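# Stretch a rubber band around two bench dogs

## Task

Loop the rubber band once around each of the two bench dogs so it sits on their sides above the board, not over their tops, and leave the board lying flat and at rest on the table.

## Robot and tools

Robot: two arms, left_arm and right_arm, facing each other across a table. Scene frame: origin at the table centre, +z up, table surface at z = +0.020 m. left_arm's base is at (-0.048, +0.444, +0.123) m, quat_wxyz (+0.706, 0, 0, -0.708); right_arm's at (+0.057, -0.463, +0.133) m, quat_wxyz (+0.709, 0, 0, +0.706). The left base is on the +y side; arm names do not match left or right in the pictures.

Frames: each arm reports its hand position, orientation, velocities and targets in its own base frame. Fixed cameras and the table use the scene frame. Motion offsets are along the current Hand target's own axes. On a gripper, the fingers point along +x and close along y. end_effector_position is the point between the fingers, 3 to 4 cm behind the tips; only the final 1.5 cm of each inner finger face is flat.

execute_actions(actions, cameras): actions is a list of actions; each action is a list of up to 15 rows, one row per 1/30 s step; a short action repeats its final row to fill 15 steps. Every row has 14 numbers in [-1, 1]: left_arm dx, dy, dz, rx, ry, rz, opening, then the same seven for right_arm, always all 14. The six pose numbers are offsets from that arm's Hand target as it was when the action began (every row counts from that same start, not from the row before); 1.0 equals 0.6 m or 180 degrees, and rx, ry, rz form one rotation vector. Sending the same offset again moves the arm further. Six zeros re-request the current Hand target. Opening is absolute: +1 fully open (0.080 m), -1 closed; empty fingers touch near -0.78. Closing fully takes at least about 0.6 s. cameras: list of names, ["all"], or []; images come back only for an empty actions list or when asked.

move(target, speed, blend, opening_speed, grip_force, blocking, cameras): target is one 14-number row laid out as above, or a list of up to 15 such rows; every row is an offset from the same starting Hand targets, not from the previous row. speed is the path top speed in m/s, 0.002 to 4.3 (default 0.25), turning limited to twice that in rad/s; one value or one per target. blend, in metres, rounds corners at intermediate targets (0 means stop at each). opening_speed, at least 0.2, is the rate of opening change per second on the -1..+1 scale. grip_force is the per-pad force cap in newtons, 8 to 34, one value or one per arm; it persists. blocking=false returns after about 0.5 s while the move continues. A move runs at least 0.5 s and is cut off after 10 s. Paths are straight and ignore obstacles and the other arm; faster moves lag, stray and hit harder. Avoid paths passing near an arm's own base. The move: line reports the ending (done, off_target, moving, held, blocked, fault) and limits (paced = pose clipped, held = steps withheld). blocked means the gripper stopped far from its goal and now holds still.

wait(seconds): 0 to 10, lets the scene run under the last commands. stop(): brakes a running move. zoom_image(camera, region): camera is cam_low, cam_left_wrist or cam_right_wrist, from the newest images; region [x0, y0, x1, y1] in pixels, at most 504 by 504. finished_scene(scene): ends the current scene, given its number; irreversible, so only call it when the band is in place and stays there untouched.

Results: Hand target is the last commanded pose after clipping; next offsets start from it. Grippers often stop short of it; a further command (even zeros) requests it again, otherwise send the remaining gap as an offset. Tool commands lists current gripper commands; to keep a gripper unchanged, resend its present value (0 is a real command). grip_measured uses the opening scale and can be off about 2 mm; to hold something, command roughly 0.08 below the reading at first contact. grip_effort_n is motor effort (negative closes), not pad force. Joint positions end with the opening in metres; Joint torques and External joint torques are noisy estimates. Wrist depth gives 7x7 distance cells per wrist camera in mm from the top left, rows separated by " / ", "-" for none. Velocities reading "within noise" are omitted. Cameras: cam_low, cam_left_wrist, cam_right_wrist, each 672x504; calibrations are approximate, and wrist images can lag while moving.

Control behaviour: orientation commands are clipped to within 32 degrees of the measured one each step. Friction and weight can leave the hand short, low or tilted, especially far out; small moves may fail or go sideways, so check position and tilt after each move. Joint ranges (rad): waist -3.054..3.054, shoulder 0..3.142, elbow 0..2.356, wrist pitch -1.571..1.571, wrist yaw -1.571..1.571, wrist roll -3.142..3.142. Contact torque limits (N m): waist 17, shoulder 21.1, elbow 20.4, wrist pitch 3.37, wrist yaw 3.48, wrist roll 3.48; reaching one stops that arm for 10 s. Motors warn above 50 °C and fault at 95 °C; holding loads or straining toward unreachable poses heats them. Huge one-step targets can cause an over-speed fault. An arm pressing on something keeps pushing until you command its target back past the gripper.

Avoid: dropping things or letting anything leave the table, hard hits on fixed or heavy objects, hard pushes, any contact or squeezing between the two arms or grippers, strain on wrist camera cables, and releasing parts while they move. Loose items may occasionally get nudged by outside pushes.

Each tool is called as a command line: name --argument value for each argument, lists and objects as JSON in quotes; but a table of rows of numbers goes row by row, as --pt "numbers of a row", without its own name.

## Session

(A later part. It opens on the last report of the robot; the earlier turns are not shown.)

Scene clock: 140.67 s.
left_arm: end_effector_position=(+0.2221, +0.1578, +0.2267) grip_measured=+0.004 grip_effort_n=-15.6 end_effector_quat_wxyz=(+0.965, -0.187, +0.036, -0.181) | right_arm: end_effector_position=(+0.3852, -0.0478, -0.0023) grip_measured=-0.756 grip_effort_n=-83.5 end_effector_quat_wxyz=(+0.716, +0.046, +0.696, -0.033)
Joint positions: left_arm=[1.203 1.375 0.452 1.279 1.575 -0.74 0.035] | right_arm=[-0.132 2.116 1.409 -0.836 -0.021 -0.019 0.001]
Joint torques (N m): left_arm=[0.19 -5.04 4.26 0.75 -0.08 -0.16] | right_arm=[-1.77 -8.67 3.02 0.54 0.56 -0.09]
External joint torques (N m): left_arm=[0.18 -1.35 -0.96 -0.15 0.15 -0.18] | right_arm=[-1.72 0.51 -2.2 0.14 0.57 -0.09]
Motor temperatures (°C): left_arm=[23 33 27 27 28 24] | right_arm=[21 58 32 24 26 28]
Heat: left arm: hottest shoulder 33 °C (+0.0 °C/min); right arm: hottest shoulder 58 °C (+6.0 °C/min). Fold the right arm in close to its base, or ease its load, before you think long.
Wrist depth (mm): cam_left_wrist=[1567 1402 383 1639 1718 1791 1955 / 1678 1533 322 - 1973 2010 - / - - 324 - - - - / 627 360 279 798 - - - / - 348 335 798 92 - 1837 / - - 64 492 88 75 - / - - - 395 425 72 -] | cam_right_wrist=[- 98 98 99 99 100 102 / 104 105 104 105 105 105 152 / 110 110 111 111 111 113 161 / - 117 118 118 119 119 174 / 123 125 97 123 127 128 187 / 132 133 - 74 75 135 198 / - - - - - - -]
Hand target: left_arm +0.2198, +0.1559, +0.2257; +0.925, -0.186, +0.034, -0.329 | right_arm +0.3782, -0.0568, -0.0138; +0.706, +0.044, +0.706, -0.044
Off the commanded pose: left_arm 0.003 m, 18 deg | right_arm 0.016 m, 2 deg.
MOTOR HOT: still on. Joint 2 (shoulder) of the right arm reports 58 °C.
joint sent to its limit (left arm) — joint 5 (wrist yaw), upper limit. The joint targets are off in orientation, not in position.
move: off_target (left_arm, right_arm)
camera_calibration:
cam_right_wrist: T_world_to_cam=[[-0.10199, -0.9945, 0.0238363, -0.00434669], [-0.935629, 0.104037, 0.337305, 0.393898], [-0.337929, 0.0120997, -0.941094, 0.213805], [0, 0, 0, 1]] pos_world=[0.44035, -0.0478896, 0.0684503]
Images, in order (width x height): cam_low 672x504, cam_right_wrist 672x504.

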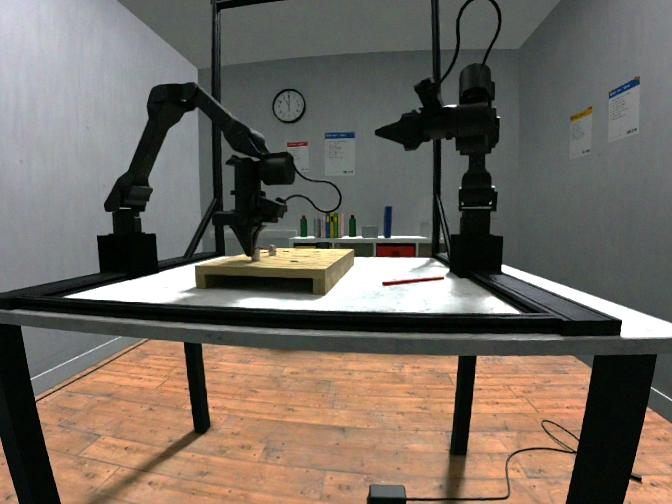

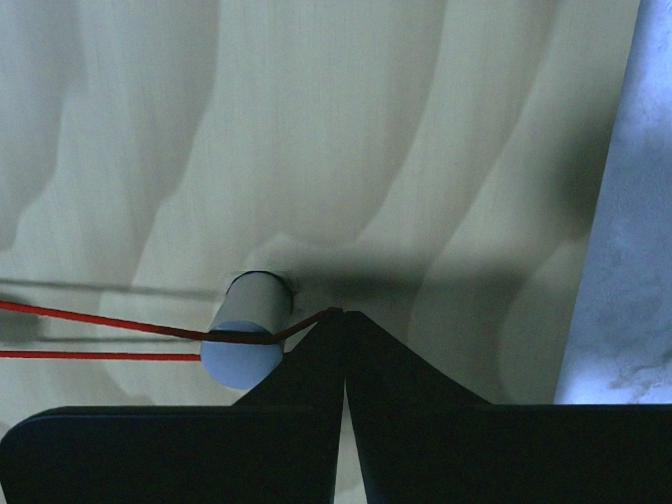

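move --pt "0 0 0 0 0 0 0 0.006 -0.004 0.06 0 0 0 -0.95" --speed 0.1 --cameras '["cam_right_wrist","cam_low"]'

zoom_image --camera "cam_low" --region '[200, 190, 350, 300]'

zoom_image --camera "cam_right_wrist" --region '[60, 180, 460, 400]'

Scene clock: 146.00 s.
left_arm: end_effector_position=(+0.2221, +0.1578, +0.2267) grip_measured=+0.004 grip_effort_n=-15.6 end_effector_quat_wxyz=(+0.965, -0.187, +0.036, -0.181) | right_arm: end_effector_position=(+0.4074, -0.0520, -0.0120) grip_measured=-0.756 grip_effort_n=-83.5 end_effector_quat_wxyz=(+0.702, +0.048, +0.710, -0.032)
Joint positions: left_arm=[1.203 1.375 0.452 1.279 1.575 -0.74 0.035] | right_arm=[-0.135 2.24 1.573 -0.916 -0.021 -0.022 0.001]
Joint torques (N m): left_arm=[0.2 -5.1 4.25 0.79 -0.09 -0.17] | right_arm=[-1.83 -8.98 7.32 1.05 0.63 -0.11]
External joint torques (N m): left_arm=[0.2 -1.36 -0.98 -0.14 0.14 -0.2] | right_arm=[-1.83 1.01 2.07 0.72 0.64 -0.11]
Motor temperatures (°C): left_arm=[23 33 27 27 28 24] | right_arm=[22 56 31 24 26 28]
Heat: left arm: hottest shoulder 33 °C (+0.0 °C/min); right arm: hottest shoulder 56 °C (+2.0 °C/min). Fold the right arm in close to its base, or ease its load, before you think long.
Wrist depth (mm): cam_left_wrist=[- - 378 1449 1732 - 2197 / 1375 1590 322 1590 2291 - - / 1652 1567 297 - 1853 - - / 632 252 296 2010 813 2291 - / 458 329 250 589 87 - 1853 / - - 64 491 88 75 - / - - - 401 428 72 -] | cam_right_wrist=[- 86 88 86 86 87 87 / - 91 91 92 92 92 94 / - 97 98 98 98 98 101 / 104 103 105 107 105 106 157 / - 112 113 110 114 114 171 / - 120 - 74 75 123 187 / - - - - - - -]
Hand target: left_arm +0.2198, +0.1559, +0.2257; +0.925, -0.186, +0.034, -0.329 | right_arm +0.4137, -0.0637, -0.0173; +0.706, +0.044, +0.706, -0.044
Off the commanded pose: left_arm 0.003 m, 18 deg | right_arm 0.014 m, 2 deg.
MOTOR HOT: still on. Joint 2 (shoulder) of the right arm reports 56 °C.
joint sent to its limit (left arm) — joint 5 (wrist yaw), upper limit. The joint targets are off in orientation, not in position.
move: off_target (left_arm, right_arm)
camera_calibration:
cam_right_wrist: T_world_to_cam=[[-0.101138, -0.994615, 0.0226417, -0.00645714], [-0.921508, 0.102233, 0.374662, 0.412897], [-0.374959, 0.017028, -0.926885, 0.2277], [0, 0, 0, 1]] pos_world=[0.465213, -0.0525114, 0.0565015]
Images, in order (width x height): cam_low 672x504, cam_right_wrist 672x504.

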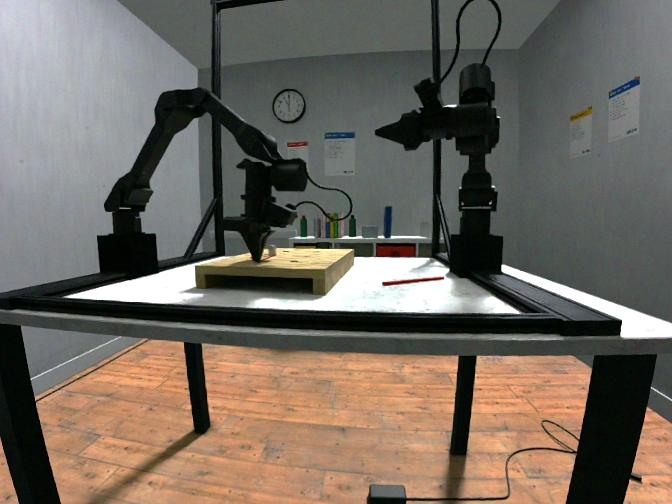

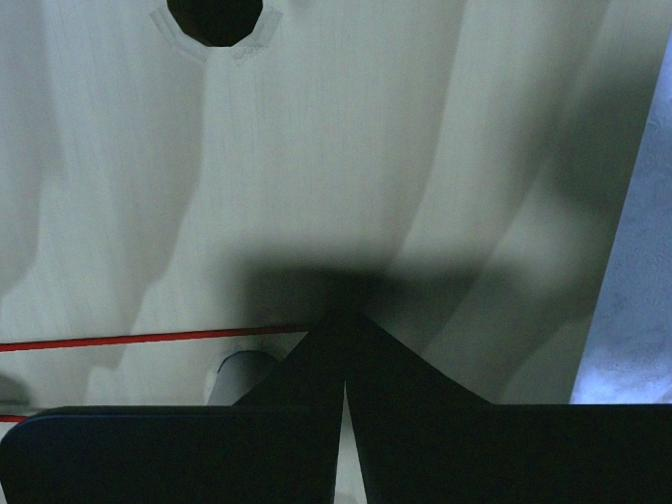

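Scaled by 3.360 from the camera's 672x504 image, which has a finer 960x720 frame.

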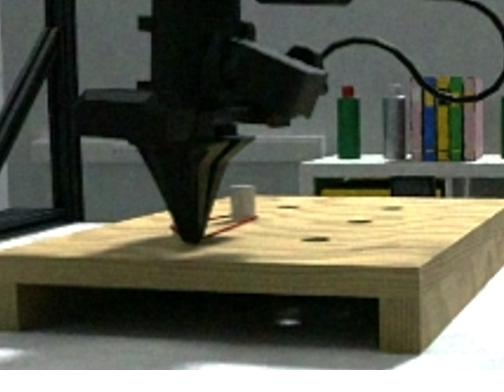

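Scaled by 1.260 from the camera's 672x504 image, which has a finer 960x720 frame.

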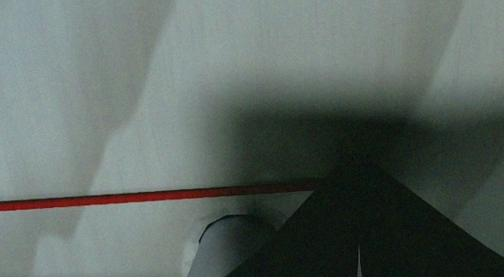

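move --pt "0 0 0 0 0 0 0 0.0 -0.004 -0.042 0 0 0 -0.95" --speed 0.1 --cameras '["cam_right_wrist","cam_low"]'

zoom_image --camera "cam_low" --region '[200, 190, 350, 300]'

zoom_image --camera "cam_right_wrist" --region '[60, 180, 460, 400]'

Scene clock: 149.47 s.
left_arm: end_effector_position=(+0.2221, +0.1578, +0.2267) grip_measured=+0.004 grip_effort_n=-15.6 end_effector_quat_wxyz=(+0.965, -0.187, +0.036, -0.181) | right_arm: end_effector_position=(+0.3936, -0.0511, -0.0140) grip_measured=-0.756 grip_effort_n=-83.5 end_effector_quat_wxyz=(+0.709, +0.047, +0.703, -0.030)
Joint positions: left_arm=[1.203 1.375 0.452 1.279 1.575 -0.74 0.035] | right_arm=[-0.139 2.182 1.465 -0.849 -0.024 -0.03 0.001]
Joint torques (N m): left_arm=[0.21 -5.07 4.12 0.78 -0.07 -0.19] | right_arm=[-2.22 -11.72 3 0.55 0.69 -0.09]
External joint torques (N m): left_arm=[0.2 -1.38 -1.1 -0.12 0.17 -0.21] | right_arm=[-2.22 -2.16 -2.15 0.21 0.71 -0.09]
Motor temperatures (°C): left_arm=[23 33 27 27 28 24] | right_arm=[22 56 31 24 26 28]
Heat: left arm: hottest shoulder 33 °C (+0.0 °C/min); right arm: hottest shoulder 56 °C (+0.0 °C/min). Fold the right arm in close to its base, or ease its load, before you think long.
Wrist depth (mm): cam_left_wrist=[- - 381 - - - - / 1384 1469 329 - 1869 - - / 1323 1420 313 2069 - - - / 599 271 280 - - 1937 - / - 344 264 - 87 - 1732 / - - 64 493 88 75 - / - - - 397 426 72 -] | cam_right_wrist=[- 87 87 87 87 88 88 / - 92 92 92 93 93 94 / - 98 98 98 99 99 102 / 104 103 105 107 105 106 158 / - 112 109 109 113 113 173 / - 119 90 74 75 121 184 / - - - - - - -]
Hand target: left_arm +0.2198, +0.1559, +0.2257; +0.925, -0.186, +0.034, -0.329 | right_arm +0.3883, -0.0630, -0.0175; +0.706, +0.044, +0.706, -0.044
Off the commanded pose: left_arm 0.003 m, 18 deg | right_arm 0.013 m, 2 deg.
MOTOR HOT: still on. Joint 2 (shoulder) of the right arm reports 56 °C.
joint sent to its limit (left arm) — joint 5 (wrist yaw), upper limit. The joint targets are off in orientation, not in position.
move: off_target (left_arm, right_arm)
camera_calibration:
cam_right_wrist: T_world_to_cam=[[-0.0977278, -0.995008, 0.020202, -0.00838466], [-0.928731, 0.0984753, 0.357437, 0.403246], [-0.357642, 0.0161694, -0.933719, 0.213759], [0, 0, 0, 1]] pos_world=[0.450137, -0.0515089, 0.0556253]
Images, in order (width x height): cam_low 672x504, cam_right_wrist 672x504.

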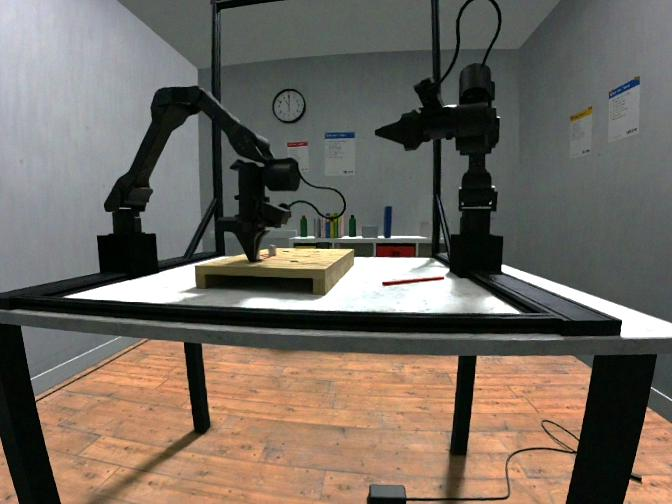

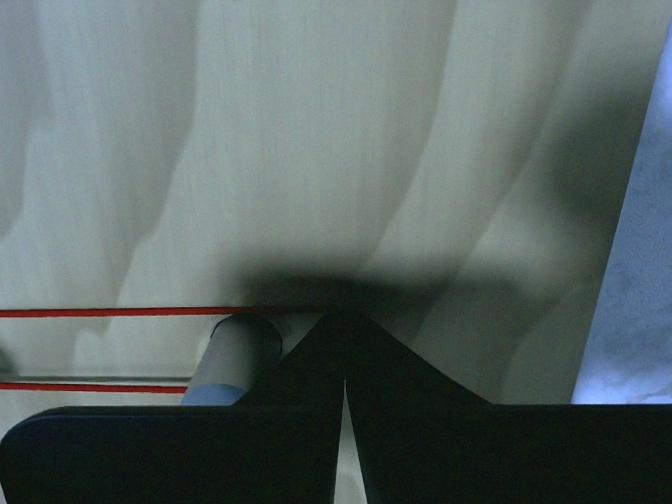

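Scaled by 3.360 from the camera's 672x504 image, which has a finer 960x720 frame.

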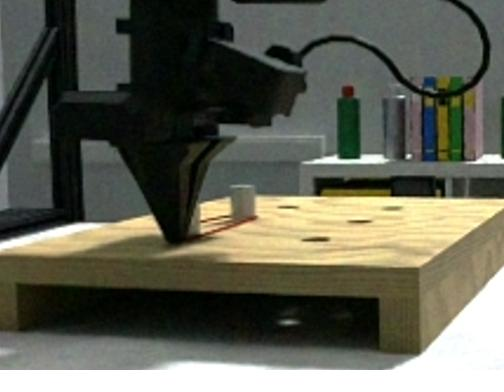

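Scaled by 1.260 from the camera's 672x504 image, which has a finer 960x720 frame.

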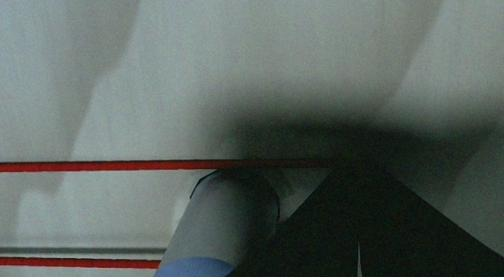

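move --pt "0 0 0 0 0 0 0 0.0 -0.002 -0.012 0 0 0 -0.95" --pt "0 0 0 0 0 0 0 0.0 -0.002 -0.012 0 0 0 -0.64" --pt "0 0 0 0 0 0 0 -0.1 -0.002 -0.01 0 0 0 -0.64" --speed 0.1 --opening_speed 0.5 --cameras '["cam_right_wrist","cam_low"]'

zoom_image --camera "cam_low" --region '[200, 190, 350, 300]'

zoom_image --camera "cam_right_wrist" --region '[0, 100, 500, 450]'

Scene clock: 156.80 s.
left_arm: end_effector_position=(+0.2221, +0.1578, +0.2267) grip_measured=+0.004 grip_effort_n=-15.6 end_effector_quat_wxyz=(+0.965, -0.187, +0.036, -0.181) | right_arm: end_effector_position=(+0.3772, -0.0635, +0.0356) grip_measured=-0.642 grip_effort_n=12.3 end_effector_quat_wxyz=(+0.696, +0.046, +0.715, -0.046)
Joint positions: left_arm=[1.203 1.375 0.452 1.279 1.575 -0.74 0.035] | right_arm=[-0.166 2.081 1.517 -1.033 0.003 -0.035 0.006]
Joint torques (N m): left_arm=[0.14 -5.16 4.22 0.75 -0.09 -0.17] | right_arm=[0.24 -12.46 6.58 -0.17 0 -0.07]
External joint torques (N m): left_arm=[0.14 -1.49 -0.98 -0.16 0.14 -0.19] | right_arm=[0.25 -3.26 1.15 -0.46 0 -0.07]
Motor temperatures (°C): left_arm=[23 33 27 27 28 24] | right_arm=[22 57 31 24 26 28]
Heat: left arm: hottest shoulder 33 °C (+0.0 °C/min); right arm: hottest shoulder 57 °C (+2.0 °C/min). Fold the right arm in close to its base, or ease its load, before you think long.
Wrist depth (mm): cam_left_wrist=[- - 345 - 1902 - - / - 1500 298 - 1902 - - / 1490 1533 263 2341 839 - - / 561 314 320 - - 1973 - / 515 415 - 730 87 - 1705 / - - 64 494 88 75 - / - - - 398 425 72 -] | cam_right_wrist=[127 127 127 129 130 176 177 / 134 135 136 137 138 188 189 / 143 144 145 147 149 202 204 / - 153 149 158 159 216 219 / 166 167 167 166 172 240 238 / 177 178 - 74 75 251 255 / - - - - - - -]
Hand target: left_arm +0.2198, +0.1559, +0.2257; +0.925, -0.186, +0.034, -0.329 | right_arm +0.3822, -0.0634, +0.0426; +0.706, +0.044, +0.706, -0.044
Off the commanded pose: left_arm 0.003 m, 18 deg | right_arm 0.009 m, 2 deg.
MOTOR HOT: still on. Joint 2 (shoulder) of the right arm reports 57 °C.
joint sent to its limit (left arm) — joint 5 (wrist yaw), upper limit. The joint targets are off in orientation, not in position.
move: off_target (left_arm, right_arm); target 2's new opening was sent with right_arm's hand 0.013 m and 2 deg from that target
camera_calibration:
cam_right_wrist: T_world_to_cam=[[-0.118562, -0.991862, 0.0463953, -0.0160961], [-0.913084, 0.127267, 0.387402, 0.366425], [-0.390154, 0.00356846, -0.920743, 0.265314], [0, 0, 0, 1]] pos_world=[0.436182, -0.0635455, 0.103079]
Images, in order (width x height): cam_low 672x504, cam_right_wrist 672x504.

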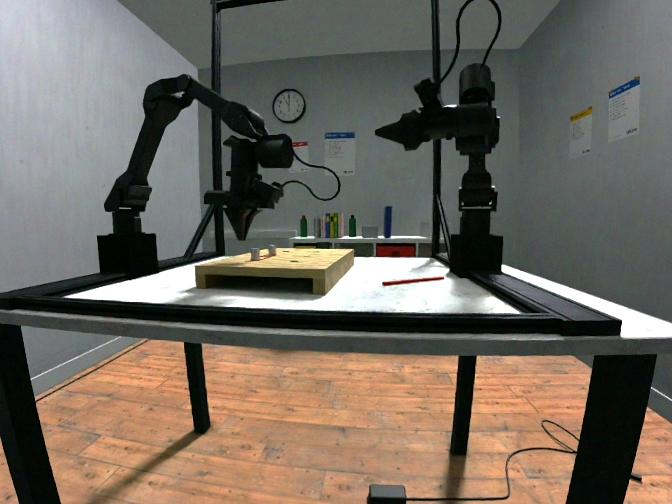

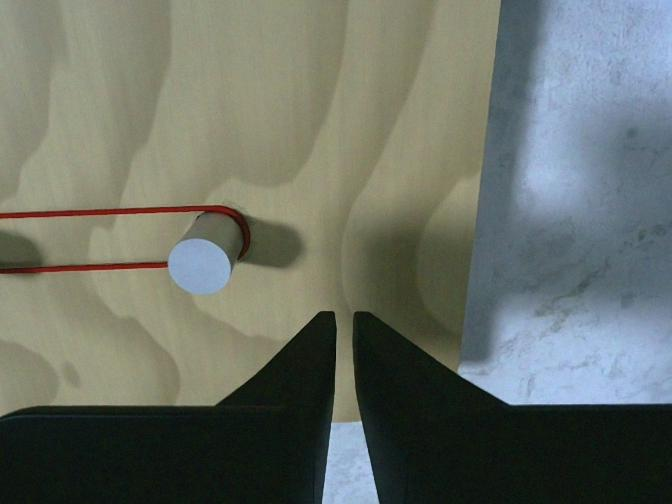

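Scaled by 3.360 from the camera's 672x504 image, which has a finer 960x720 frame.

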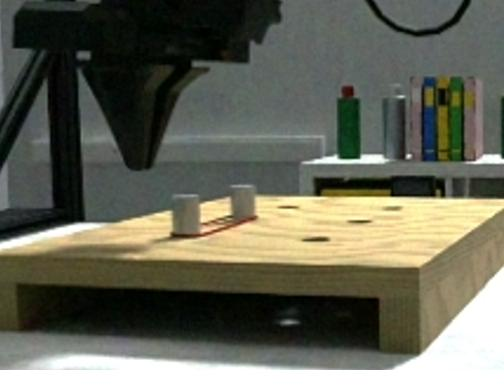

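Scaled by 1.008 from the camera's 672x504 image, which has a finer 960x720 frame.

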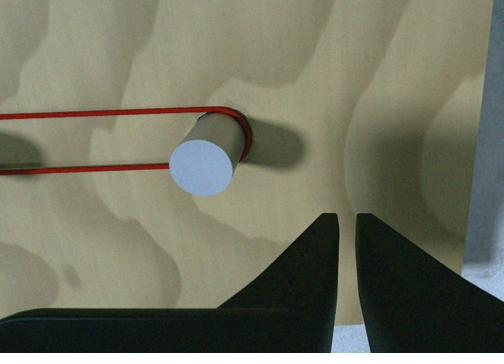

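Band is round both. Done.

finished_scene --scene 2

The scene is finished: the task was done.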